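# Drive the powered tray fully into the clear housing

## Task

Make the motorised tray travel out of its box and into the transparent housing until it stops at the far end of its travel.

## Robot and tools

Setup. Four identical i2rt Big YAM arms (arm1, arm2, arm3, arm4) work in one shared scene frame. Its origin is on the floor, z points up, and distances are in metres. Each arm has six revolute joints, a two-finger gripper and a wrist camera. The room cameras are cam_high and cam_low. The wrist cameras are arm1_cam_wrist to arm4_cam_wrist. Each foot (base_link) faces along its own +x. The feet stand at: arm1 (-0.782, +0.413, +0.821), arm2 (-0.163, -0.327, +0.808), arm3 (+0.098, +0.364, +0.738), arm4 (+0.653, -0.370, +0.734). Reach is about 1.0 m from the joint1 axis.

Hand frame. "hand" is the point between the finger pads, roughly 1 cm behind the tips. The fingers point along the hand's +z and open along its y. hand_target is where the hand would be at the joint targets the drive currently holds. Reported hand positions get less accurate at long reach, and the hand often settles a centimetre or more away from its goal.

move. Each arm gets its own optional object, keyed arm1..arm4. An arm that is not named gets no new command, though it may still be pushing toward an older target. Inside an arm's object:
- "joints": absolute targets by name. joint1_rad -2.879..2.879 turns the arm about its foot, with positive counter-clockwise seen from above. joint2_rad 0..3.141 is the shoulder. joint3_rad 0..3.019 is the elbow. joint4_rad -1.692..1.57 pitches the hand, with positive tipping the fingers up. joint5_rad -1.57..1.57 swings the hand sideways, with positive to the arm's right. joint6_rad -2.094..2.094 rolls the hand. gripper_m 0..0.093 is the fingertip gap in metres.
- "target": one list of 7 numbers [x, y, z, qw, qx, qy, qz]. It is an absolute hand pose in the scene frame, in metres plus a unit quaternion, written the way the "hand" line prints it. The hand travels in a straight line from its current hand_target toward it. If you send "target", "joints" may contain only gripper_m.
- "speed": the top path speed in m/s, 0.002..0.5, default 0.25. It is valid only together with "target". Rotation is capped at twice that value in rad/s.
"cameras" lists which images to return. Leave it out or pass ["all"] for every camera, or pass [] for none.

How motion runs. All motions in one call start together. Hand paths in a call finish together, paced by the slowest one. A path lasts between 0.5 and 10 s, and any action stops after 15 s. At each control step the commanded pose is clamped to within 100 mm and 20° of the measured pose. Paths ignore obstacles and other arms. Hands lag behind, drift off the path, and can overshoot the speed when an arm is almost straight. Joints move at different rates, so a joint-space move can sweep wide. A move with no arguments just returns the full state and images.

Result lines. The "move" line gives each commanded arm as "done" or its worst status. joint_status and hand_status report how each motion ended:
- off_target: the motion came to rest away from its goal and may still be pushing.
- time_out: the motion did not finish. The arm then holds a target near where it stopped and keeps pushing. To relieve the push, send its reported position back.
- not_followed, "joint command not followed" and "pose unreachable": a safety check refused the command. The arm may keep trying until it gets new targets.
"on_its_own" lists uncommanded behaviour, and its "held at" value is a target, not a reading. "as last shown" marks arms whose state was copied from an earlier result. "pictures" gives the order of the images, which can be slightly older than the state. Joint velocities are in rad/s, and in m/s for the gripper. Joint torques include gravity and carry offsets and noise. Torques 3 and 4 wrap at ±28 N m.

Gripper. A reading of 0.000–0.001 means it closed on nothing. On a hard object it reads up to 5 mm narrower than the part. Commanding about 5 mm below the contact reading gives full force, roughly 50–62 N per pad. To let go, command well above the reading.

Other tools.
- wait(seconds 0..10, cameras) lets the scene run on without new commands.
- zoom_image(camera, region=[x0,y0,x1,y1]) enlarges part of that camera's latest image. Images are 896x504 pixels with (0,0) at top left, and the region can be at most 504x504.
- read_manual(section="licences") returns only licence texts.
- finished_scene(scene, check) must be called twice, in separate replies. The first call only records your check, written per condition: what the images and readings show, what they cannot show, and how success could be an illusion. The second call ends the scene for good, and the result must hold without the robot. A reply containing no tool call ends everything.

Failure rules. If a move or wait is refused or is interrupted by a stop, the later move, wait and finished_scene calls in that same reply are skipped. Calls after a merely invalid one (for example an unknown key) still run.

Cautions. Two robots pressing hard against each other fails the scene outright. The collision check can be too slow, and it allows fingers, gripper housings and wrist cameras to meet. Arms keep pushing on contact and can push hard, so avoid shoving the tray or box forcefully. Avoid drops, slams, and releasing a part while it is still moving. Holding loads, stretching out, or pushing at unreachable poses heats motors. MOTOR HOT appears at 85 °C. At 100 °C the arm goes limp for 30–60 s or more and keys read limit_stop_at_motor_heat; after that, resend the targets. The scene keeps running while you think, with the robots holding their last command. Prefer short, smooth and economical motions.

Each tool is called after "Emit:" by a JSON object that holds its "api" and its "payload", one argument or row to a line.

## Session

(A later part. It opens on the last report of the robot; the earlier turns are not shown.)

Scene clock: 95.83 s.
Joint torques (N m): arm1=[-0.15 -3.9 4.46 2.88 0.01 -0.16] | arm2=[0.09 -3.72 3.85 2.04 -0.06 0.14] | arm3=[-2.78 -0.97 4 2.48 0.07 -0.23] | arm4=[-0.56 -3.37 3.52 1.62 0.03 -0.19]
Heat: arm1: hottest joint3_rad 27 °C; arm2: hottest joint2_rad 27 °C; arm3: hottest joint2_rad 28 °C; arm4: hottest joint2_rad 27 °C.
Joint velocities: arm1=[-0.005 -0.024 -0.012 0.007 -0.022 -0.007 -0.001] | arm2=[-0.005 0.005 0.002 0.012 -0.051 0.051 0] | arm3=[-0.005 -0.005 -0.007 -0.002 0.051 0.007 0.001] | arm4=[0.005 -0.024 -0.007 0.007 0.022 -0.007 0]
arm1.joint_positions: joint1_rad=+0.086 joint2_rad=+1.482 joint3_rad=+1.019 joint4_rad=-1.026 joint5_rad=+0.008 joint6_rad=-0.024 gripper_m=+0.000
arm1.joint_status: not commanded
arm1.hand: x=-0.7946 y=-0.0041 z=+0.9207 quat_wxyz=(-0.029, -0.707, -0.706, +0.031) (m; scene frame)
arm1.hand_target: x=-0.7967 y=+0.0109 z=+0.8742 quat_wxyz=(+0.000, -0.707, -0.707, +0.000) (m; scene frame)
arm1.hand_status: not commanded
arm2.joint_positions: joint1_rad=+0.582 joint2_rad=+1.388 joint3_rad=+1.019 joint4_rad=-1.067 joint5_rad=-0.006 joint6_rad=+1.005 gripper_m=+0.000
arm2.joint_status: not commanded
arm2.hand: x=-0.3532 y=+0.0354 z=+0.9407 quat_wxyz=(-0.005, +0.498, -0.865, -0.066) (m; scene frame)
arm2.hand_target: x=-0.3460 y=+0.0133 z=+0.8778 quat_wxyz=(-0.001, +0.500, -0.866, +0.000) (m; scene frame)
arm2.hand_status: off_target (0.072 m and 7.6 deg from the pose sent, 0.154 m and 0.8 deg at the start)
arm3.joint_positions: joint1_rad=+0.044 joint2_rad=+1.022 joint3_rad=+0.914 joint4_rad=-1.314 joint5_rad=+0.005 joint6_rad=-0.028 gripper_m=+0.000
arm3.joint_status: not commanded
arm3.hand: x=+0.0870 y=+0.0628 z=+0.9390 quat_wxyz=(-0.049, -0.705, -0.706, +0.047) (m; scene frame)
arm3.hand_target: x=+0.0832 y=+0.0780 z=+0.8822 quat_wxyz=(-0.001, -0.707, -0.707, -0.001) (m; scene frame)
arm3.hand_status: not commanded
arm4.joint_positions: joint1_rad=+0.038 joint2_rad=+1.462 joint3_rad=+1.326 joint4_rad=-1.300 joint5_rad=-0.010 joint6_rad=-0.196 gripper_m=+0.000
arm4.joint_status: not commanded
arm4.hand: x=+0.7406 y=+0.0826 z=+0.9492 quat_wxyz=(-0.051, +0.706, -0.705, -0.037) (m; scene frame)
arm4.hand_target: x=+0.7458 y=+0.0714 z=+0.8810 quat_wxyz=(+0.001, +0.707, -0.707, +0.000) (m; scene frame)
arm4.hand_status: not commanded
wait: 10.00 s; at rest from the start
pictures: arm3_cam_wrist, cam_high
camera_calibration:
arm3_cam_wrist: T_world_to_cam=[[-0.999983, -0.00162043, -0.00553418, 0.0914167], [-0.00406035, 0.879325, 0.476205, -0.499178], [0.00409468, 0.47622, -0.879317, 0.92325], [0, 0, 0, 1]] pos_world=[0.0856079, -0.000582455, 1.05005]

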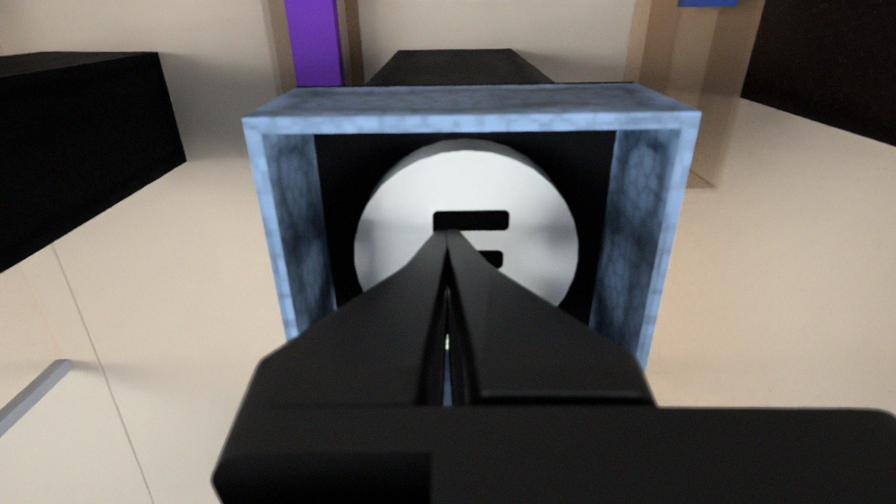

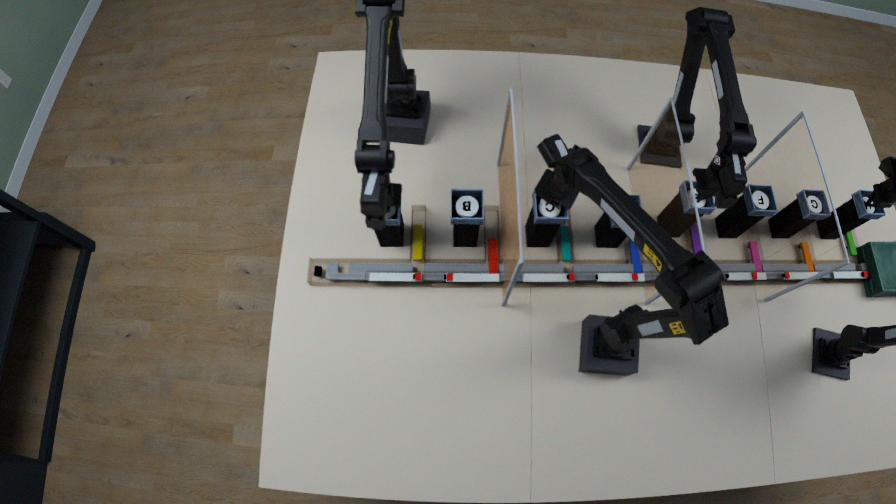

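Emit:
{"api": "move", "payload": {
  "arm4": {"target": [0.747, 0.075, 1.03, 0, -0.7071, 0.7071, 0], "speed": 0.25},
  "cameras": []
}}

Emit:
{"api": "move", "payload": {
  "arm4": {"target": [0.524, 0.083, 1.03, 0, -0.574, 0.819, 0], "speed": 0.3},
  "cameras": []
}}

Emit:
{"api": "move", "payload": {
  "arm4": {"target": [0.524, 0.083, 0.875, 0, -0.574, 0.819, 0], "speed": 0.15},
  "cameras": ["arm4_cam_wrist", "cam_high", "cam_low"]
}}

Emit:
{"api": "zoom_image", "payload": {
  "camera": "cam_high",
  "region": [790, 220, 870, 290]
}}

Scene clock: 97.67 s.
Joint torques (N m): arm1=[-0.15 -3.84 4.46 2.92 0.02 -0.17] | arm2=[0.15 -3.72 3.86 2.13 -0.07 0.17] | arm3=[-2.73 -0.97 4 2.47 0.07 -0.23] | arm4=[-0.09 -10.99 16.05 -0.46 0.01 -0.18]
Heat: arm1: hottest joint3_rad 27 °C; arm2: hottest joint2_rad 27 °C; arm3: hottest joint2_rad 28 °C; arm4: hottest joint2_rad 27 °C.
move: arm4 off_target
Joint velocities: arm1=[-0.005 -0.015 -0.002 0.002 -0.007 -0.022 0.001] | arm2=[-0.005 0.015 0.017 0.007 -0.051 0.007 0] | arm3=[-0.005 -0.015 0.002 -0.022 0.007 -0.007 0] | arm4=[-0.005 0.005 -0.012 -0.012 0.022 -0.037 -0.001]
arm1, arm3: as last shown
arm2.joint_positions: joint1_rad=+0.582 joint2_rad=+1.388 joint3_rad=+1.019 joint4_rad=-1.067 joint5_rad=-0.006 joint6_rad=+1.005 gripper_m=+0.000
arm2.joint_status: not commanded
arm2.hand: x=-0.3532 y=+0.0354 z=+0.9407 quat_wxyz=(-0.005, +0.498, -0.865, -0.066) (m; scene frame)
arm2.hand_target: x=-0.3460 y=+0.0133 z=+0.8778 quat_wxyz=(-0.001, +0.500, -0.866, +0.000) (m; scene frame)
arm2.hand_status: not commanded
arm4.joint_positions: joint1_rad=+0.030 joint2_rad=+1.503 joint3_rad=+1.533 joint4_rad=-1.638 joint5_rad=-0.007 joint6_rad=-0.201 gripper_m=+0.000
arm4.joint_status: not commanded
arm4.hand: x=+0.7398 y=+0.0596 z=+1.0093 quat_wxyz=(+0.019, +0.706, -0.708, +0.012) (m; scene frame)
arm4.hand_target: x=+0.7469 y=+0.0739 z=+1.0294 quat_wxyz=(-0.001, +0.708, -0.707, +0.000) (m; scene frame)
arm4.hand_status: off_target (0.027 m and 2.6 deg from the pose sent, 0.081 m and 7.3 deg at the start)
pictures: none
No camera images: "cameras" was empty.

Scene clock: 99.57 s.
Joint torques (N m): arm1=[-0.03 -4.01 4.46 2.89 0.01 -0.18] | arm2=[0.38 -4.01 3.81 2.17 -0.06 0.18] | arm3=[-2.49 -0.97 4 2.47 0.06 -0.22] | arm4=[0.62 -11.4 16.24 -0.49 0.07 0.07]
Heat: arm1: hottest joint3_rad 27 °C; arm2: hottest joint2_rad 27 °C; arm3: hottest joint2_rad 27 °C; arm4: hottest joint2_rad 27 °C.
move: arm4 off_target
Joint velocities: arm1=[-0.024 -0.005 -0.017 -0.002 -0.037 0.022 0.001] | arm2=[-0.024 -0.015 -0.007 -0.007 -0.037 -0.037 0] | arm3=[-0.005 -0.005 -0.012 -0.007 -0.095 -0.066 0] | arm4=[0.005 -0.005 -0.012 -0.002 -0.022 -0.022 0.002]
arm1, arm2, arm3: as last shown
arm4.joint_positions: joint1_rad=+0.514 joint2_rad=+1.538 joint3_rad=+1.576 joint4_rad=-1.638 joint5_rad=-0.007 joint6_rad=+0.616 gripper_m=+0.000
arm4.joint_status: not commanded
arm4.hand: x=+0.5265 y=+0.0659 z=+1.0094 quat_wxyz=(+0.010, +0.578, -0.815, +0.017) (m; scene frame)
arm4.hand_target: x=+0.5221 y=+0.0813 z=+1.0297 quat_wxyz=(+0.001, +0.574, -0.819, -0.005) (m; scene frame)
arm4.hand_status: off_target (0.027 m and 2.4 deg from the pose sent, 0.218 m and 19.9 deg at the start)
pictures: none
No camera images: "cameras" was empty.

Scene clock: 101.23 s.
Joint torques (N m): arm1=[-0.21 -3.84 4.46 2.89 0.02 -0.17] | arm2=[0.03 -3.72 3.84 2.17 -0.09 0.11] | arm3=[-2.67 -0.91 3.99 2.48 0.07 -0.22] | arm4=[0.38 -6.18 4.93 1.69 0.11 0.04]
Heat: arm1: hottest joint3_rad 27 °C; arm2: hottest joint2_rad 27 °C; arm3: hottest joint2_rad 27 °C; arm4: hottest joint2_rad 27 °C.
move: arm4 off_target
Joint velocities: arm1=[-0.015 0.005 0.012 -0.002 -0.037 0.022 -0.001] | arm2=[0.005 0.005 -0.002 -0.002 -0.037 -0.037 -0.002] | arm3=[0.005 -0.005 0.007 -0.017 -0.007 -0.022 -0.001] | arm4=[-0.005 0.015 0.007 -0.007 0.037 -0.022 0.001]
arm1, arm2, arm3: as last shown
arm4.joint_positions: joint1_rad=+0.514 joint2_rad=+1.522 joint3_rad=+1.349 joint4_rad=-1.306 joint5_rad=-0.004 joint6_rad=+0.617 gripper_m=+0.000
arm4.joint_status: not commanded
arm4.hand: x=+0.5223 y=+0.0828 z=+0.9309 quat_wxyz=(-0.012, +0.578, -0.815, -0.040) (m; scene frame)
arm4.hand_target: x=+0.5252 y=+0.0783 z=+0.8783 quat_wxyz=(+0.000, +0.574, -0.819, +0.000) (m; scene frame)
arm4.hand_status: off_target (0.056 m and 4.8 deg from the pose sent, 0.135 m and 2.4 deg at the start)
pictures: arm4_cam_wrist, cam_high, cam_low
camera_calibration:
arm4_cam_wrist: T_world_to_cam=[[0.944304, -0.326664, -0.0397647, -0.430627], [-0.255494, -0.803941, 0.53703, -0.295448], [-0.207397, -0.49696, -0.842625, 1.05841], [0, 0, 0, 1]] pos_world=[0.55067, 0.147795, 1.03339]

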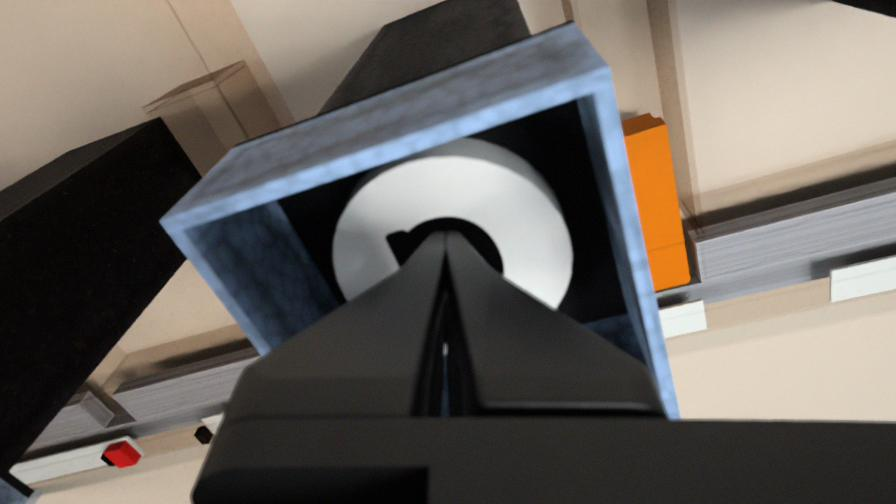

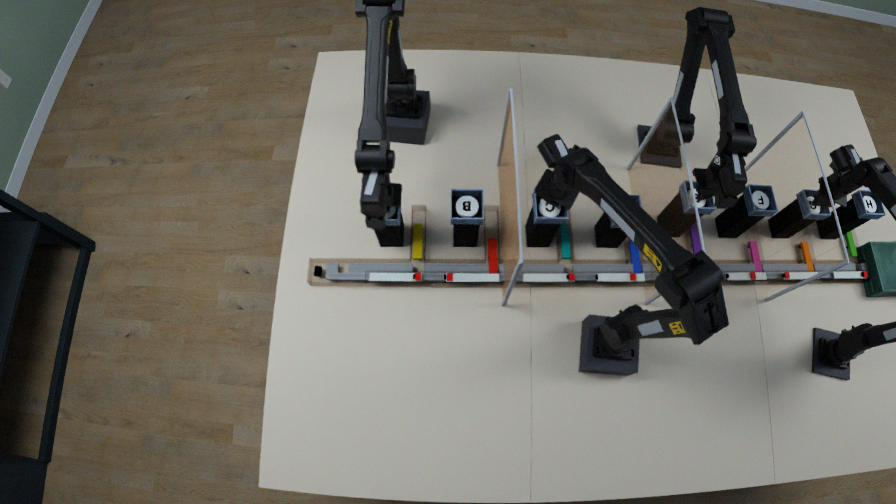

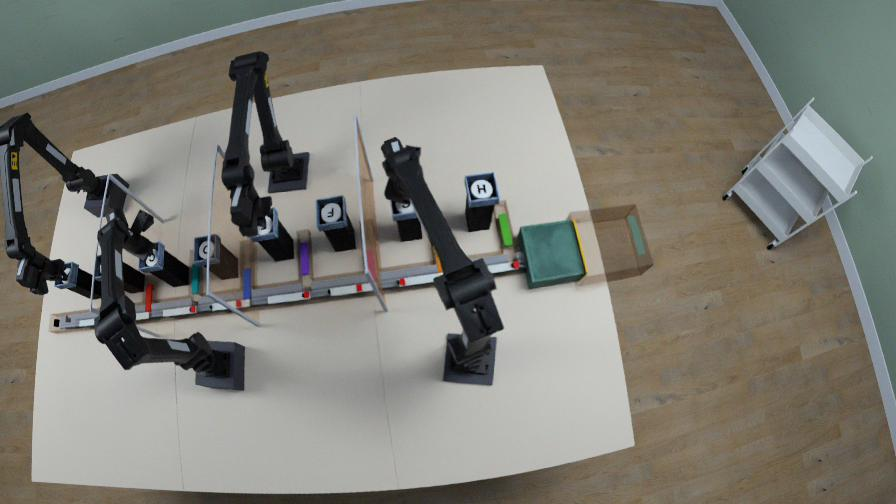

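Scaled by 6.300 from the camera's 896x504 image, which has a finer 1280x720 frame.

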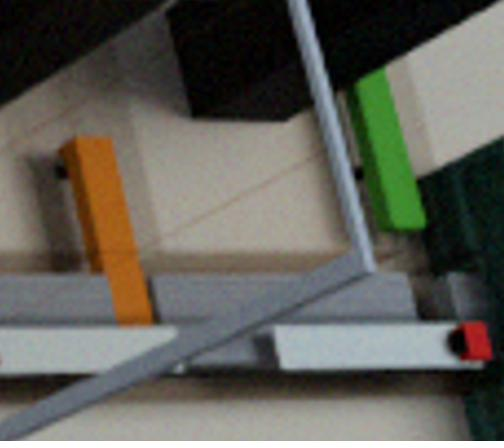

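Emit:
{"api": "wait", "payload": {
  "seconds": 3,
  "cameras": ["cam_high"]
}}

Emit:
{"api": "zoom_image", "payload": {
  "camera": "cam_high",
  "region": [790, 220, 870, 290]
}}

Emit:
{"api": "wait", "payload": {
  "seconds": 3,
  "cameras": ["cam_high"]
}}

Emit:
{"api": "zoom_image", "payload": {
  "camera": "cam_high",
  "region": [790, 220, 870, 290]
}}

Scene clock: 104.43 s.
Joint torques (N m): arm1=[-0.21 -4.01 4.51 2.86 0.02 -0.15] | arm2=[-0.09 -4.07 3.81 2.1 -0.09 0.16] | arm3=[-2.73 -0.97 3.97 2.48 0.06 -0.23] | arm4=[0.38 -6.12 4.89 1.72 0.11 0.04]
Heat: arm1: hottest joint3_rad 27 °C; arm2: hottest joint2_rad 27 °C; arm3: hottest joint2_rad 27 °C; arm4: hottest joint2_rad 27 °C.
Joint velocities: arm1=[0.005 -0.005 -0.012 -0.012 -0.037 0.051 0] | arm2=[0.005 -0.005 -0.012 0.002 -0.022 -0.022 0] | arm3=[-0.005 0.005 -0.017 0.002 0.007 0.037 -0.001] | arm4=[0.015 -0.005 0.007 -0.012 0.066 -0.007 0.001]
arm1.joint_positions: joint1_rad=+0.086 joint2_rad=+1.482 joint3_rad=+1.019 joint4_rad=-1.026 joint5_rad=+0.008 joint6_rad=-0.024 gripper_m=+0.000
arm1.joint_status: not commanded
arm1.hand: x=-0.7946 y=-0.0041 z=+0.9207 quat_wxyz=(-0.029, -0.707, -0.706, +0.031) (m; scene frame)
arm1.hand_target: x=-0.7967 y=+0.0109 z=+0.8742 quat_wxyz=(+0.000, -0.707, -0.707, +0.000) (m; scene frame)
arm1.hand_status: not commanded
arm2.joint_positions: joint1_rad=+0.582 joint2_rad=+1.388 joint3_rad=+1.019 joint4_rad=-1.067 joint5_rad=-0.006 joint6_rad=+1.005 gripper_m=+0.000
arm2.joint_status: not commanded
arm2.hand: x=-0.3532 y=+0.0354 z=+0.9407 quat_wxyz=(-0.005, +0.498, -0.865, -0.066) (m; scene frame)
arm2.hand_target: x=-0.3460 y=+0.0133 z=+0.8778 quat_wxyz=(-0.001, +0.500, -0.866, +0.000) (m; scene frame)
arm2.hand_status: not commanded
arm3.joint_positions: joint1_rad=+0.044 joint2_rad=+1.022 joint3_rad=+0.914 joint4_rad=-1.314 joint5_rad=+0.005 joint6_rad=-0.028 gripper_m=+0.000
arm3.joint_status: not commanded
arm3.hand: x=+0.0870 y=+0.0628 z=+0.9390 quat_wxyz=(-0.049, -0.705, -0.706, +0.047) (m; scene frame)
arm3.hand_target: x=+0.0832 y=+0.0780 z=+0.8822 quat_wxyz=(-0.001, -0.707, -0.707, -0.001) (m; scene frame)
arm3.hand_status: not commanded
arm4.joint_positions: joint1_rad=+0.514 joint2_rad=+1.522 joint3_rad=+1.348 joint4_rad=-1.306 joint5_rad=-0.004 joint6_rad=+0.617 gripper_m=+0.000
arm4.joint_status: not commanded
arm4.hand: x=+0.5223 y=+0.0827 z=+0.9307 quat_wxyz=(-0.012, +0.578, -0.815, -0.039) (m; scene frame)
arm4.hand_target: x=+0.5252 y=+0.0781 z=+0.8781 quat_wxyz=(+0.000, +0.574, -0.819, +0.001) (m; scene frame)
arm4.hand_status: off_target (0.056 m and 4.8 deg from the pose sent, 0.135 m and 2.4 deg at the start)
wait: 3.00 s; at rest by 0.07 s
pictures: cam_high

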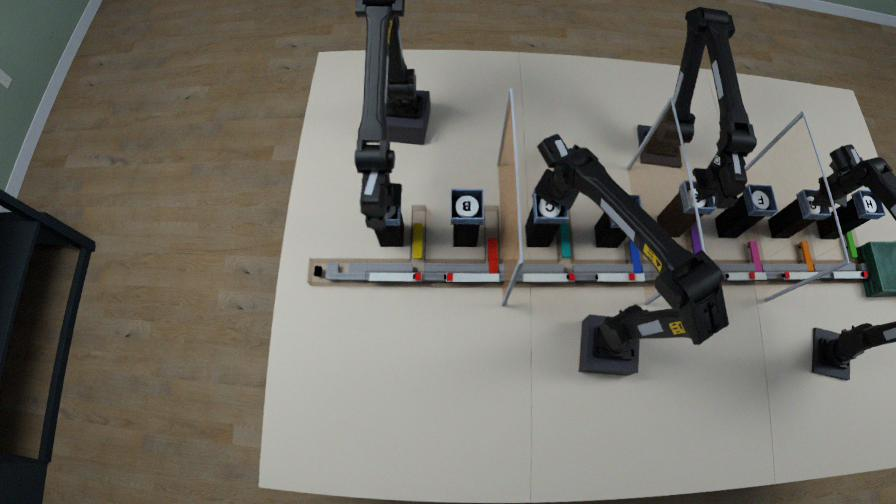

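Scaled by 6.300 from the camera's 896x504 image, which has a finer 1280x720 frame.

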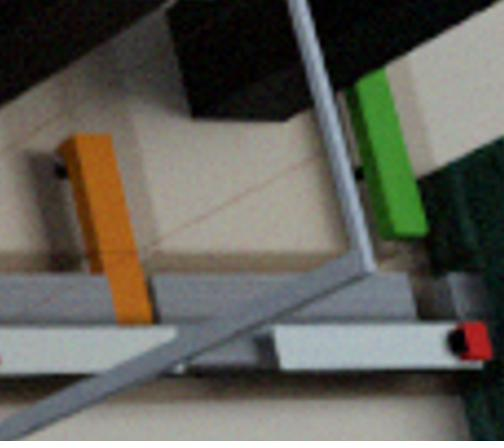

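Scene clock: 107.43 s.
Joint torques (N m): arm1=[-0.32 -4.01 4.46 2.85 0.01 -0.17] | arm2=[0.38 -3.9 3.67 2.09 -0.06 0.18] | arm3=[-2.73 -1.03 3.97 2.48 0.07 -0.23] | arm4=[0.38 -6.12 4.9 1.7 0.11 0.05]
Heat: arm1: hottest joint3_rad 27 °C; arm2: hottest joint2_rad 27 °C; arm3: hottest joint2_rad 27 °C; arm4: hottest joint2_rad 27 °C.
Joint velocities: arm1=[-0.005 -0.015 -0.007 -0.002 -0.022 0.051 -0.001] | arm2=[-0.005 0.005 0.012 -0.017 -0.051 0.007 0] | arm3=[-0.005 -0.005 -0.012 -0.007 -0.051 -0.022 -0.003] | arm4=[-0.005 -0.015 -0.007 -0.007 0.007 -0.007 0.001]
arm1.joint_positions: joint1_rad=+0.086 joint2_rad=+1.482 joint3_rad=+1.019 joint4_rad=-1.026 joint5_rad=+0.008 joint6_rad=-0.024 gripper_m=+0.000
arm1.joint_status: not commanded
arm1.hand: x=-0.7946 y=-0.0041 z=+0.9207 quat_wxyz=(-0.029, -0.707, -0.706, +0.031) (m; scene frame)
arm1.hand_target: x=-0.7967 y=+0.0109 z=+0.8742 quat_wxyz=(+0.000, -0.707, -0.707, +0.000) (m; scene frame)
arm1.hand_status: not commanded
arm2.joint_positions: joint1_rad=+0.582 joint2_rad=+1.388 joint3_rad=+1.019 joint4_rad=-1.067 joint5_rad=-0.006 joint6_rad=+1.005 gripper_m=+0.000
arm2.joint_status: not commanded
arm2.hand: x=-0.3532 y=+0.0354 z=+0.9407 quat_wxyz=(-0.005, +0.498, -0.865, -0.066) (m; scene frame)
arm2.hand_target: x=-0.3460 y=+0.0133 z=+0.8778 quat_wxyz=(-0.001, +0.500, -0.866, +0.000) (m; scene frame)
arm2.hand_status: not commanded
arm3.joint_positions: joint1_rad=+0.044 joint2_rad=+1.022 joint3_rad=+0.914 joint4_rad=-1.314 joint5_rad=+0.005 joint6_rad=-0.028 gripper_m=+0.000
arm3.joint_status: not commanded
arm3.hand: x=+0.0870 y=+0.0628 z=+0.9390 quat_wxyz=(-0.049, -0.705, -0.706, +0.047) (m; scene frame)
arm3.hand_target: x=+0.0832 y=+0.0780 z=+0.8822 quat_wxyz=(-0.001, -0.707, -0.707, -0.001) (m; scene frame)
arm3.hand_status: not commanded
arm4.joint_positions: joint1_rad=+0.514 joint2_rad=+1.522 joint3_rad=+1.348 joint4_rad=-1.306 joint5_rad=-0.004 joint6_rad=+0.617 gripper_m=+0.000
arm4.joint_status: not commanded
arm4.hand: x=+0.5223 y=+0.0827 z=+0.9307 quat_wxyz=(-0.012, +0.578, -0.815, -0.039) (m; scene frame)
arm4.hand_target: x=+0.5252 y=+0.0781 z=+0.8781 quat_wxyz=(+0.000, +0.574, -0.819, +0.001) (m; scene frame)
arm4.hand_status: off_target (0.056 m and 4.8 deg from the pose sent, 0.135 m and 2.4 deg at the start)
wait: 3.00 s; at rest by 0.27 s
pictures: cam_high

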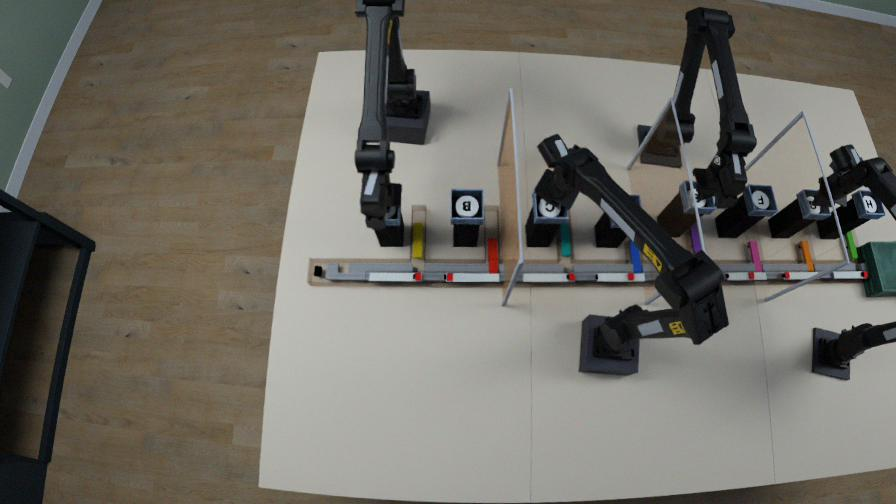

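Scaled by 6.300 from the camera's 896x504 image, which has a finer 1280x720 frame.

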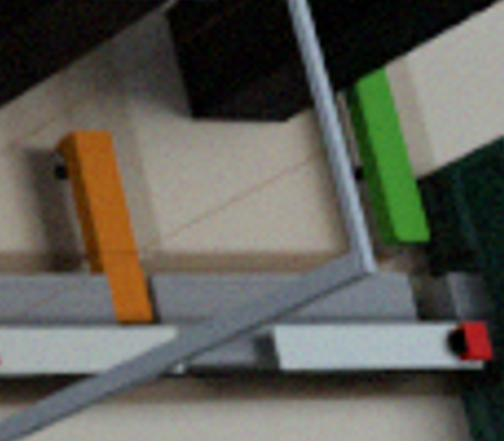

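Emit:
{"api": "wait", "payload": {
  "seconds": 10,
  "cameras": []
}}

Emit:
{"api": "wait", "payload": {
  "seconds": 10,
  "cameras": ["cam_high", "cam_low"]
}}

Emit:
{"api": "zoom_image", "payload": {
  "camera": "cam_high",
  "region": [790, 200, 870, 290]
}}

Emit:
{"api": "zoom_image", "payload": {
  "camera": "cam_high",
  "region": [525, 200, 605, 290]
}}

Emit:
{"api": "zoom_image", "payload": {
  "camera": "cam_high",
  "region": [370, 200, 450, 290]
}}

Emit:
{"api": "zoom_image", "payload": {
  "camera": "cam_low",
  "region": [230, 200, 330, 320]
}}

Scene clock: 118.60 s.
Joint torques (N m): arm1=[-0.15 -3.78 4.51 2.85 0.01 -0.16] | arm2=[0.03 -3.6 3.84 2.21 -0.06 0.16] | arm3=[-2.73 -1.03 4 2.5 0.06 -0.22] | arm4=[0.38 -6.12 4.89 1.72 0.11 0.05]
Heat: arm1: hottest joint3_rad 27 °C; arm2: hottest joint2_rad 27 °C; arm3: hottest joint2_rad 27 °C; arm4: hottest joint2_rad 27 °C.
Joint velocities: arm1=[-0.005 -0.005 -0.027 0.012 -0.051 0.007 0] | arm2=[-0.005 -0.005 -0.002 0.017 -0.066 0.007 0.001] | arm3=[-0.024 -0.015 -0.012 0.012 -0.037 -0.007 0.001] | arm4=[0.005 -0.015 -0.002 -0.012 0.037 -0.051 0.001]
arm1.joint_positions: joint1_rad=+0.086 joint2_rad=+1.482 joint3_rad=+1.019 joint4_rad=-1.026 joint5_rad=+0.008 joint6_rad=-0.024 gripper_m=+0.000
arm1.joint_status: not commanded
arm1.hand: x=-0.7946 y=-0.0041 z=+0.9207 quat_wxyz=(-0.029, -0.707, -0.706, +0.031) (m; scene frame)
arm1.hand_target: x=-0.7967 y=+0.0109 z=+0.8742 quat_wxyz=(+0.000, -0.707, -0.707, +0.000) (m; scene frame)
arm1.hand_status: not commanded
arm2.joint_positions: joint1_rad=+0.582 joint2_rad=+1.388 joint3_rad=+1.019 joint4_rad=-1.067 joint5_rad=-0.006 joint6_rad=+1.005 gripper_m=+0.000
arm2.joint_status: not commanded
arm2.hand: x=-0.3532 y=+0.0354 z=+0.9407 quat_wxyz=(-0.005, +0.498, -0.865, -0.066) (m; scene frame)
arm2.hand_target: x=-0.3460 y=+0.0133 z=+0.8778 quat_wxyz=(-0.001, +0.500, -0.866, +0.000) (m; scene frame)
arm2.hand_status: not commanded
arm3.joint_positions: joint1_rad=+0.044 joint2_rad=+1.022 joint3_rad=+0.914 joint4_rad=-1.314 joint5_rad=+0.005 joint6_rad=-0.028 gripper_m=+0.000
arm3.joint_status: not commanded
arm3.hand: x=+0.0870 y=+0.0628 z=+0.9390 quat_wxyz=(-0.049, -0.705, -0.706, +0.047) (m; scene frame)
arm3.hand_target: x=+0.0832 y=+0.0780 z=+0.8822 quat_wxyz=(-0.001, -0.707, -0.707, -0.001) (m; scene frame)
arm3.hand_status: not commanded
arm4.joint_positions: joint1_rad=+0.514 joint2_rad=+1.522 joint3_rad=+1.348 joint4_rad=-1.306 joint5_rad=-0.004 joint6_rad=+0.617 gripper_m=+0.000
arm4.joint_status: not commanded
arm4.hand: x=+0.5223 y=+0.0827 z=+0.9307 quat_wxyz=(-0.012, +0.578, -0.815, -0.039) (m; scene frame)
arm4.hand_target: x=+0.5252 y=+0.0781 z=+0.8781 quat_wxyz=(+0.000, +0.574, -0.819, +0.001) (m; scene frame)
arm4.hand_status: off_target (0.056 m and 4.8 deg from the pose sent, 0.135 m and 2.4 deg at the start)
wait: 10.00 s; at rest from the start
pictures: none
No camera images: "cameras" was empty.

Scene clock: 128.60 s.
Joint torques (N m): arm1=[-0.15 -3.9 4.46 2.88 0.02 -0.17] | arm2=[0.15 -3.84 3.89 2.14 -0.06 0.19] | arm3=[-2.73 -0.97 3.99 2.48 0.07 -0.22] | arm4=[0.44 -6.12 4.89 1.72 0.11 0.04]
Heat: arm1: hottest joint3_rad 27 °C; arm2: hottest joint2_rad 27 °C; arm3: hottest joint2_rad 27 °C; arm4: hottest joint2_rad 27 °C.
Joint velocities: arm1=[-0.024 -0.015 -0.002 0.007 -0.022 0.022 0] | arm2=[-0.005 -0.005 -0.007 -0.017 0.066 -0.007 0.001] | arm3=[-0.005 0.005 0.007 -0.017 -0.007 -0.022 0] | arm4=[-0.005 -0.005 0.007 -0.002 -0.007 0.007 0.001]
arm1.joint_positions: joint1_rad=+0.086 joint2_rad=+1.482 joint3_rad=+1.019 joint4_rad=-1.026 joint5_rad=+0.008 joint6_rad=-0.024 gripper_m=+0.000
arm1.joint_status: not commanded
arm1.hand: x=-0.7946 y=-0.0041 z=+0.9207 quat_wxyz=(-0.029, -0.707, -0.706, +0.031) (m; scene frame)
arm1.hand_target: x=-0.7967 y=+0.0109 z=+0.8742 quat_wxyz=(+0.000, -0.707, -0.707, +0.000) (m; scene frame)
arm1.hand_status: not commanded
arm2.joint_positions: joint1_rad=+0.582 joint2_rad=+1.388 joint3_rad=+1.019 joint4_rad=-1.067 joint5_rad=-0.006 joint6_rad=+1.005 gripper_m=+0.000
arm2.joint_status: not commanded
arm2.hand: x=-0.3532 y=+0.0354 z=+0.9407 quat_wxyz=(-0.005, +0.498, -0.865, -0.066) (m; scene frame)
arm2.hand_target: x=-0.3460 y=+0.0133 z=+0.8778 quat_wxyz=(-0.001, +0.500, -0.866, +0.000) (m; scene frame)
arm2.hand_status: not commanded
arm3.joint_positions: joint1_rad=+0.044 joint2_rad=+1.022 joint3_rad=+0.914 joint4_rad=-1.314 joint5_rad=+0.005 joint6_rad=-0.028 gripper_m=+0.000
arm3.joint_status: not commanded
arm3.hand: x=+0.0870 y=+0.0628 z=+0.9390 quat_wxyz=(-0.049, -0.705, -0.706, +0.047) (m; scene frame)
arm3.hand_target: x=+0.0832 y=+0.0780 z=+0.8822 quat_wxyz=(-0.001, -0.707, -0.707, -0.001) (m; scene frame)
arm3.hand_status: not commanded
arm4.joint_positions: joint1_rad=+0.514 joint2_rad=+1.522 joint3_rad=+1.348 joint4_rad=-1.306 joint5_rad=-0.004 joint6_rad=+0.617 gripper_m=+0.000
arm4.joint_status: not commanded
arm4.hand: x=+0.5223 y=+0.0827 z=+0.9307 quat_wxyz=(-0.012, +0.578, -0.815, -0.039) (m; scene frame)
arm4.hand_target: x=+0.5252 y=+0.0781 z=+0.8781 quat_wxyz=(+0.000, +0.574, -0.819, +0.001) (m; scene frame)
arm4.hand_status: off_target (0.056 m and 4.8 deg from the pose sent, 0.135 m and 2.4 deg at the start)
wait: 10.00 s; at rest by 0.27 s
pictures: cam_high, cam_low

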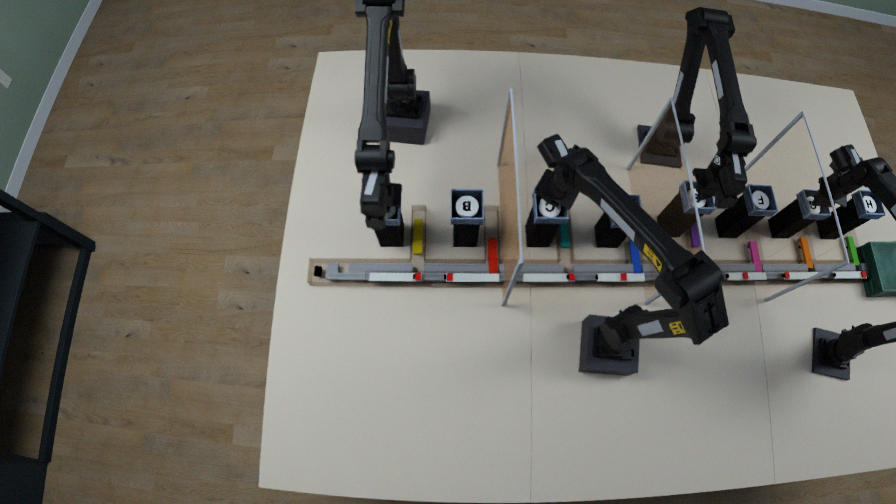

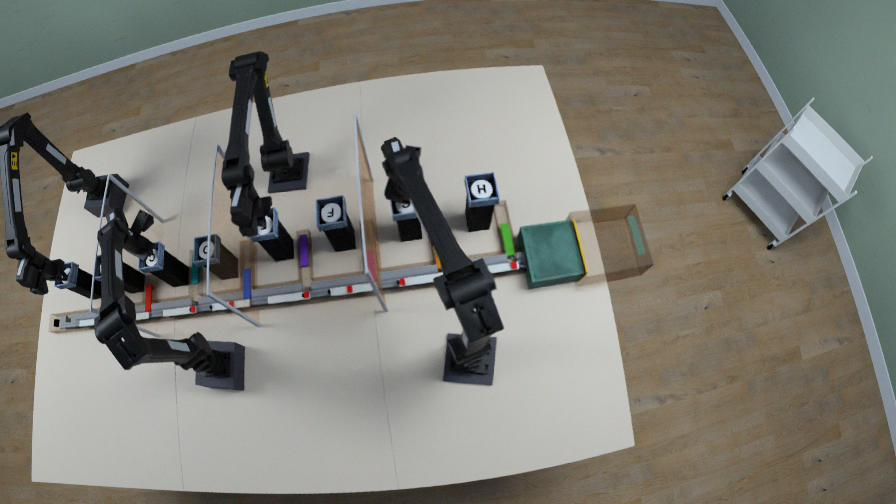

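Scaled by 5.600 from the camera's 896x504 image, which has a finer 1280x720 frame.

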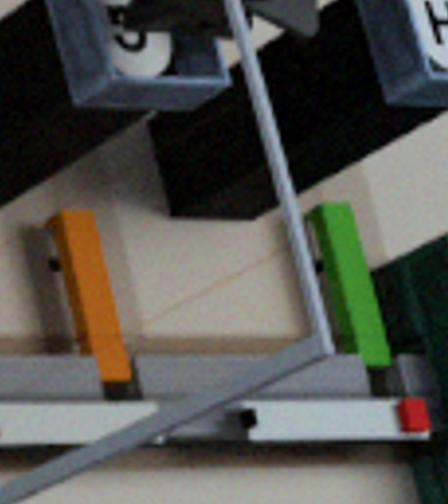

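Scaled by 5.600 from the camera's 896x504 image, which has a finer 1280x720 frame.

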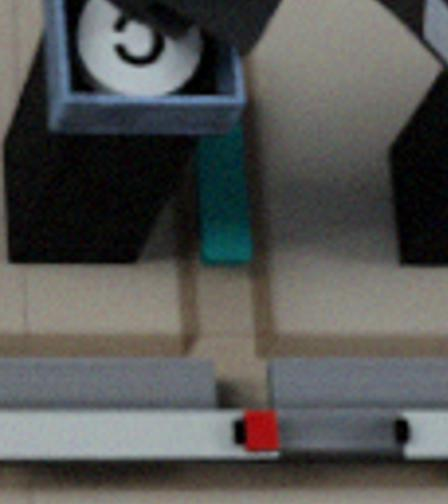

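Scaled by 5.600 from the camera's 896x504 image, which has a finer 1280x720 frame.

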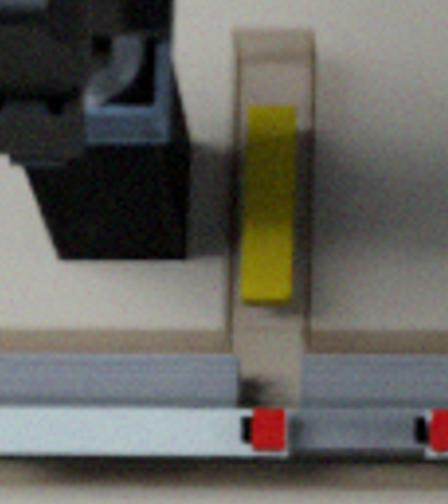

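Scaled by 4.200 from the camera's 896x504 image, which has a finer 1280x720 frame.

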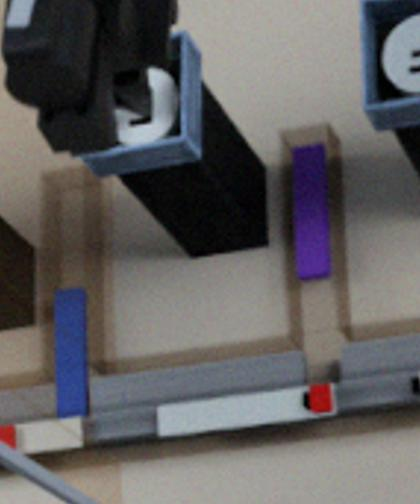

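Emit:
{"api": "move", "payload": {
  "arm1": {"target": [-0.794, 0.010, 1.035, 0, 0.7071, 0.7071, 0], "speed": 0.3},
  "cameras": []
}}

Emit:
{"api": "move", "payload": {
  "arm1": {"target": [-0.572, 0.022, 1.035, 0, 0.7071, 0.7071, 0], "speed": 0.3},
  "cameras": ["arm1_cam_wrist", "cam_high"]
}}

Scene clock: 131.20 s.
Joint torques (N m): arm1=[0.62 -8.29 11.52 0.49 0 -0.05] | arm2=[0.09 -4.19 3.82 2.17 -0.08 0.19] | arm3=[-2.73 -0.91 3.99 2.45 0.06 -0.23] | arm4=[0.38 -6.18 4.89 1.72 0.11 0.04]
Heat: arm1: hottest joint3_rad 27 °C; arm2: hottest joint2_rad 27 °C; arm3: hottest joint2_rad 27 °C; arm4: hottest joint2_rad 27 °C.
move: arm1 off_target
Joint velocities: arm1=[-0.015 0.005 -0.017 0.007 0.007 -0.007 0] | arm2=[0.005 -0.005 0.002 0.007 -0.007 0.022 -0.001] | arm3=[-0.005 -0.015 -0.007 -0.012 -0.022 0.007 -0.001] | arm4=[-0.015 -0.015 0.002 -0.012 -0.066 -0.022 0]
arm1.joint_positions: joint1_rad=+0.086 joint2_rad=+1.397 joint3_rad=+1.214 joint4_rad=-1.417 joint5_rad=+0.008 joint6_rad=-0.024 gripper_m=+0.000
arm1.joint_status: not commanded
arm1.hand: x=-0.7946 y=+0.0223 z=+1.0224 quat_wxyz=(+0.009, -0.707, -0.707, -0.009) (m; scene frame)
arm1.hand_target: x=-0.7939 y=+0.0086 z=+1.0351 quat_wxyz=(-0.001, -0.708, -0.707, +0.000) (m; scene frame)
arm1.hand_status: off_target (0.018 m and 1.5 deg from the pose sent, 0.115 m and 4.9 deg at the start)
arm2, arm3: as last shown
arm4.joint_positions: joint1_rad=+0.514 joint2_rad=+1.522 joint3_rad=+1.348 joint4_rad=-1.306 joint5_rad=-0.004 joint6_rad=+0.617 gripper_m=+0.000
arm4.joint_status: not commanded
arm4.hand: x=+0.5223 y=+0.0827 z=+0.9307 quat_wxyz=(-0.012, +0.578, -0.815, -0.039) (m; scene frame)
arm4.hand_target: x=+0.5252 y=+0.0781 z=+0.8781 quat_wxyz=(+0.000, +0.574, -0.819, +0.001) (m; scene frame)
arm4.hand_status: not commanded
pictures: none
No camera images: "cameras" was empty.

Scene clock: 133.00 s.
Joint torques (N m): arm1=[0.32 -9.35 12.18 0.43 0.26 -0.02] | arm2=[0.09 -3.72 3.86 2.11 -0.07 0.18] | arm3=[-2.55 -1.03 3.99 2.48 0.06 -0.23] | arm4=[0.44 -6.12 4.89 1.72 0.11 0.05]
Heat: arm1: hottest joint3_rad 28 °C; arm2: hottest joint2_rad 27 °C; arm3: hottest joint2_rad 27 °C; arm4: hottest joint2_rad 27 °C.
move: arm1 off_target
Joint velocities: arm1=[-0.015 -0.005 -0.007 -0.007 0.007 0.081 -0.001] | arm2=[0.015 -0.015 0.012 0.012 0.037 0.022 0] | arm3=[-0.005 -0.005 -0.012 0.002 -0.007 0.037 0] | arm4=[0.005 0.005 -0.012 -0.012 -0.022 -0.007 0.001]
arm1.joint_positions: joint1_rad=+0.606 joint2_rad=+1.505 joint3_rad=+1.318 joint4_rad=-1.434 joint5_rad=+0.009 joint6_rad=+0.484 gripper_m=+0.000
arm1.joint_status: not commanded
arm1.hand: x=-0.5816 y=+0.0368 z=+1.0202 quat_wxyz=(+0.022, -0.703, -0.711, -0.004) (m; scene frame)
arm1.hand_target: x=-0.5750 y=+0.0210 z=+1.0345 quat_wxyz=(+0.006, -0.707, -0.707, +0.003) (m; scene frame)
arm1.hand_status: off_target (0.023 m and 2.6 deg from the pose sent, 0.223 m and 1.5 deg at the start)
arm2, arm3, arm4: as last shown
pictures: arm1_cam_wrist, cam_high
camera_calibration:
arm1_cam_wrist: T_world_to_cam=[[-0.999871, -0.0141774, 0.00758172, -0.588199], [-0.00611051, 0.7713, 0.636442, -0.679678], [-0.0148709, 0.636314, -0.771287, 0.875739], [0, 0, 0, 1]] pos_world=[-0.579253, -0.0413487, 1.11248]

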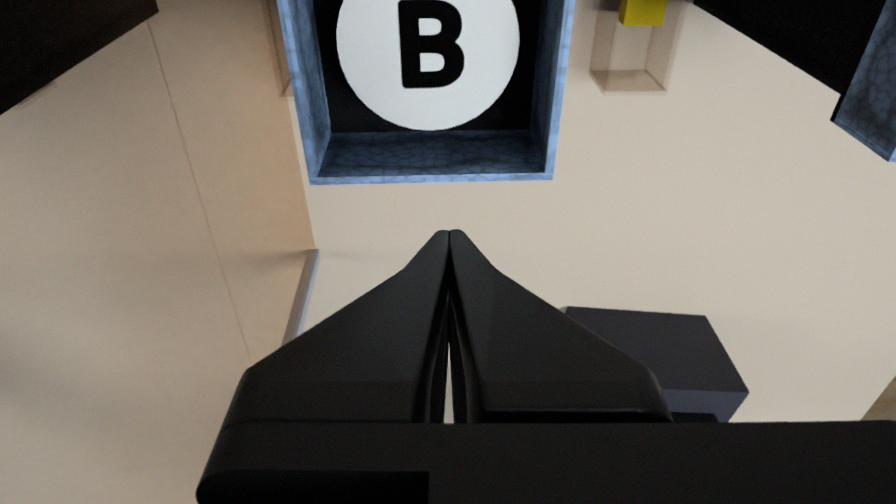

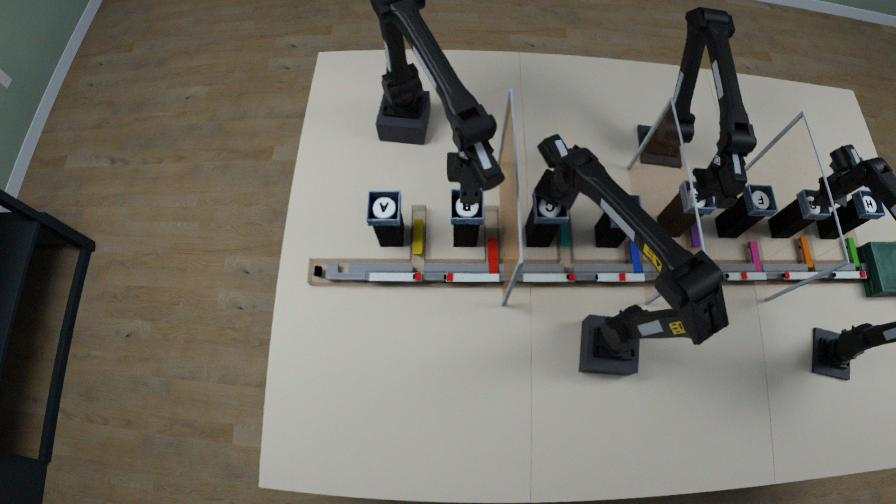

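Emit:
{"api": "move", "payload": {
  "arm1": {"target": [-0.572, 0.026, 0.875, 0, 0.7071, 0.7071, 0], "speed": 0.15},
  "cameras": ["arm1_cam_wrist", "cam_high"]
}}

Emit:
{"api": "zoom_image", "payload": {
  "camera": "cam_high",
  "region": [370, 200, 450, 290]
}}

Emit:
{"api": "zoom_image", "payload": {
  "camera": "cam_high",
  "region": [450, 200, 530, 290]
}}

Scene clock: 135.23 s.
Joint torques (N m): arm1=[0.62 -4.89 4.53 2.8 -0.02 0.02] | arm2=[0.26 -3.72 3.96 2.07 -0.04 0.15] | arm3=[-2.61 -0.91 4.01 2.48 0.07 -0.23] | arm4=[0.44 -6.12 4.88 1.72 0.11 0.04]
Heat: arm1: hottest joint3_rad 28 °C; arm2: hottest joint2_rad 27 °C; arm3: hottest joint2_rad 27 °C; arm4: hottest joint2_rad 27 °C.
move: arm1 off_target
Joint velocities: arm1=[0.005 0.005 -0.007 -0.012 -0.007 -0.037 0] | arm2=[-0.005 -0.015 0.007 0.007 -0.022 -0.007 0.001] | arm3=[0.005 0.015 0.002 -0.002 0.037 -0.022 0] | arm4=[-0.015 -0.005 0.002 0.007 -0.051 -0.037 0]
arm1.joint_positions: joint1_rad=+0.606 joint2_rad=+1.546 joint3_rad=+1.118 joint4_rad=-1.056 joint5_rad=+0.009 joint6_rad=+0.489 gripper_m=+0.000
arm1.joint_status: not commanded
arm1.hand: x=-0.5708 y=+0.0175 z=+0.9309 quat_wxyz=(-0.043, -0.704, -0.709, +0.016) (m; scene frame)
arm1.hand_target: x=-0.5757 y=+0.0321 z=+0.8799 quat_wxyz=(+0.000, -0.707, -0.707, +0.001) (m; scene frame)
arm1.hand_status: off_target (0.057 m and 5.3 deg from the pose sent, 0.146 m and 2.6 deg at the start)
arm2, arm3, arm4: as last shown
pictures: arm1_cam_wrist, cam_high
camera_calibration:
arm1_cam_wrist: T_world_to_cam=[[-0.998376, -0.011152, -0.055865, -0.517081], [-0.0395207, 0.841874, 0.538225, -0.53682], [0.041029, 0.539558, -0.840948, 0.917777], [0, 0, 0, 1]] pos_world=[-0.575112, -0.0490261, 1.03185]

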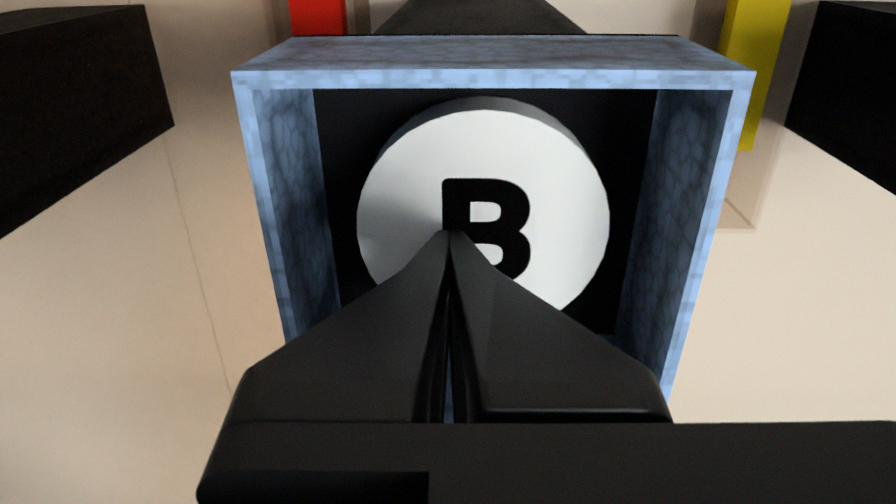

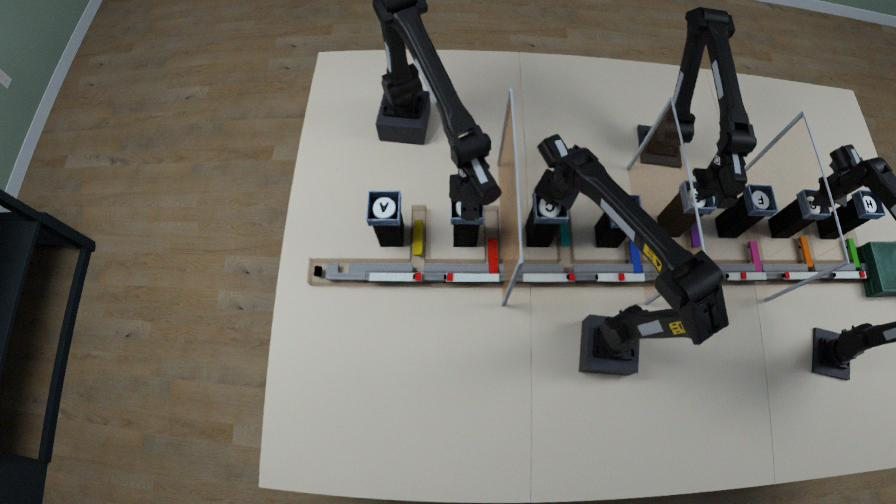

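Scaled by 5.600 from the camera's 896x504 image, which has a finer 1280x720 frame.

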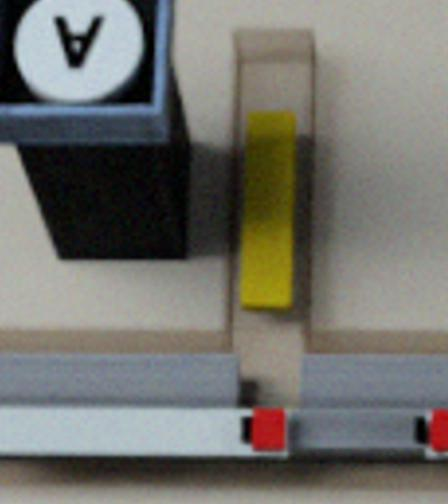

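Scaled by 5.600 from the camera's 896x504 image, which has a finer 1280x720 frame.

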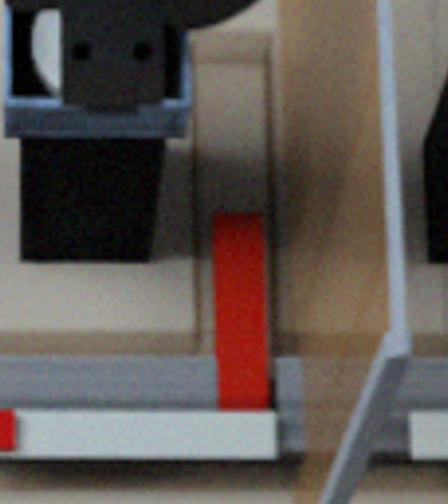

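Emit:
{"api": "wait", "payload": {
  "seconds": 5,
  "cameras": ["cam_high", "cam_low"]
}}

Scene clock: 141.30 s.
Joint torques (N m): arm1=[0.79 -4.84 4.51 2.82 -0.03 0.01] | arm2=[0.15 -4.13 3.84 2.07 -0.08 0.17] | arm3=[-2.55 -0.97 4.01 2.47 0.06 -0.23] | arm4=[0.44 -6.12 4.9 1.73 0.11 0.05]
Heat: arm1: hottest joint3_rad 28 °C; arm2: hottest joint2_rad 27 °C; arm3: hottest joint2_rad 27 °C; arm4: hottest joint2_rad 27 °C.
Joint velocities: arm1=[0.024 -0.005 0.002 -0.002 -0.081 -0.007 -0.001] | arm2=[-0.015 -0.005 -0.007 -0.012 -0.022 -0.022 -0.001] | arm3=[-0.005 -0.015 -0.007 -0.007 -0.051 0.022 0] | arm4=[-0.015 0.005 0.002 -0.012 -0.007 -0.066 0]
arm1.joint_positions: joint1_rad=+0.606 joint2_rad=+1.546 joint3_rad=+1.118 joint4_rad=-1.056 joint5_rad=+0.009 joint6_rad=+0.489 gripper_m=+0.000
arm1.joint_status: not commanded
arm1.hand: x=-0.5708 y=+0.0175 z=+0.9309 quat_wxyz=(-0.043, -0.704, -0.708, +0.016) (m; scene frame)
arm1.hand_target: x=-0.5757 y=+0.0321 z=+0.8799 quat_wxyz=(+0.000, -0.707, -0.707, +0.000) (m; scene frame)
arm1.hand_status: off_target (0.057 m and 5.3 deg from the pose sent, 0.146 m and 2.6 deg at the start)
arm2.joint_positions: joint1_rad=+0.582 joint2_rad=+1.388 joint3_rad=+1.019 joint4_rad=-1.067 joint5_rad=-0.006 joint6_rad=+1.005 gripper_m=+0.000
arm2.joint_status: not commanded
arm2.hand: x=-0.3532 y=+0.0354 z=+0.9407 quat_wxyz=(-0.005, +0.498, -0.865, -0.066) (m; scene frame)
arm2.hand_target: x=-0.3460 y=+0.0133 z=+0.8778 quat_wxyz=(-0.001, +0.500, -0.866, +0.000) (m; scene frame)
arm2.hand_status: not commanded
arm3.joint_positions: joint1_rad=+0.044 joint2_rad=+1.022 joint3_rad=+0.914 joint4_rad=-1.314 joint5_rad=+0.005 joint6_rad=-0.028 gripper_m=+0.000
arm3.joint_status: not commanded
arm3.hand: x=+0.0870 y=+0.0628 z=+0.9390 quat_wxyz=(-0.049, -0.705, -0.706, +0.047) (m; scene frame)
arm3.hand_target: x=+0.0832 y=+0.0780 z=+0.8822 quat_wxyz=(-0.001, -0.707, -0.707, -0.001) (m; scene frame)
arm3.hand_status: not commanded
arm4.joint_positions: joint1_rad=+0.514 joint2_rad=+1.522 joint3_rad=+1.348 joint4_rad=-1.306 joint5_rad=-0.004 joint6_rad=+0.617 gripper_m=+0.000
arm4.joint_status: not commanded
arm4.hand: x=+0.5223 y=+0.0827 z=+0.9307 quat_wxyz=(-0.012, +0.578, -0.815, -0.039) (m; scene frame)
arm4.hand_target: x=+0.5252 y=+0.0781 z=+0.8781 quat_wxyz=(+0.000, +0.574, -0.819, +0.001) (m; scene frame)
arm4.hand_status: not commanded
wait: 5.00 s; at rest from the start
pictures: cam_high, cam_low

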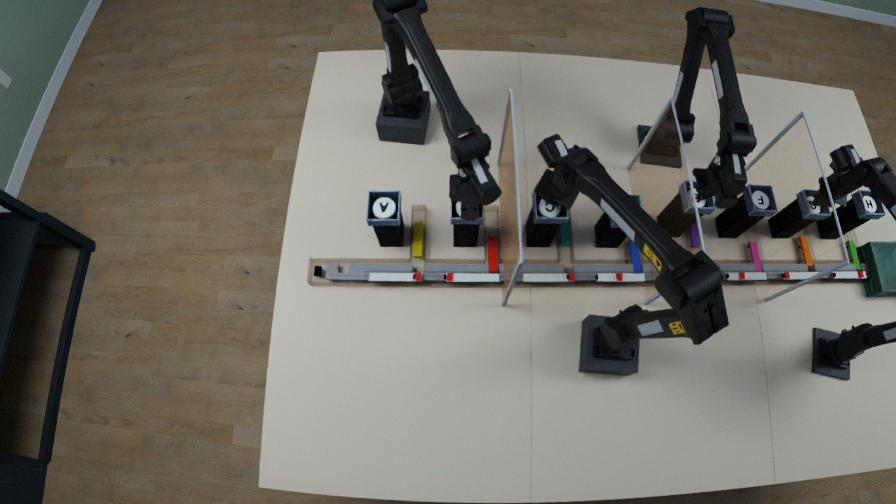

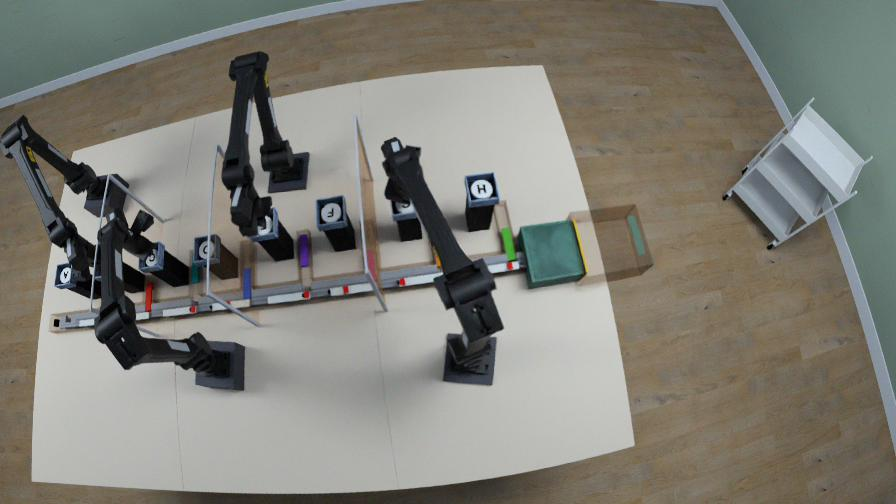

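Emit:
{"api": "zoom_image", "payload": {
  "camera": "cam_high",
  "region": [450, 200, 530, 290]
}}

Emit:
{"api": "zoom_image", "payload": {
  "camera": "cam_high",
  "region": [370, 200, 450, 290]
}}

Emit:
{"api": "zoom_image", "payload": {
  "camera": "cam_high",
  "region": [790, 200, 870, 290]
}}

Scaled by 5.600 from the camera's 896x504 image, which has a finer 1280x720 frame.

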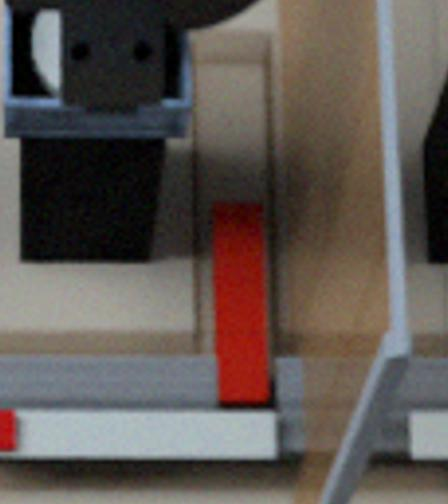

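Scaled by 5.600 from the camera's 896x504 image, which has a finer 1280x720 frame.

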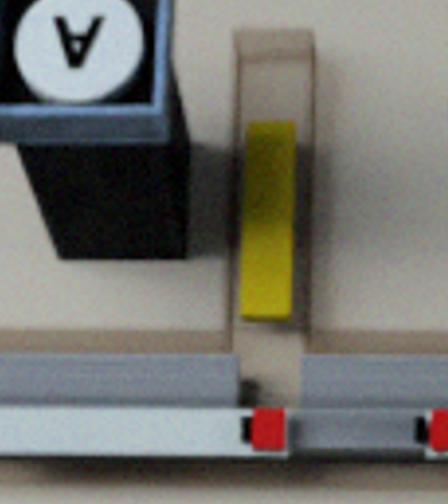

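Scaled by 5.600 from the camera's 896x504 image, which has a finer 1280x720 frame.

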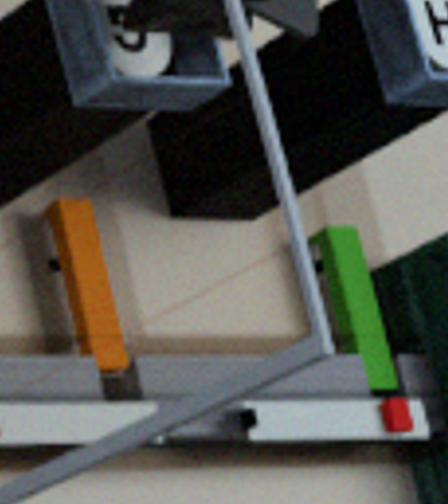

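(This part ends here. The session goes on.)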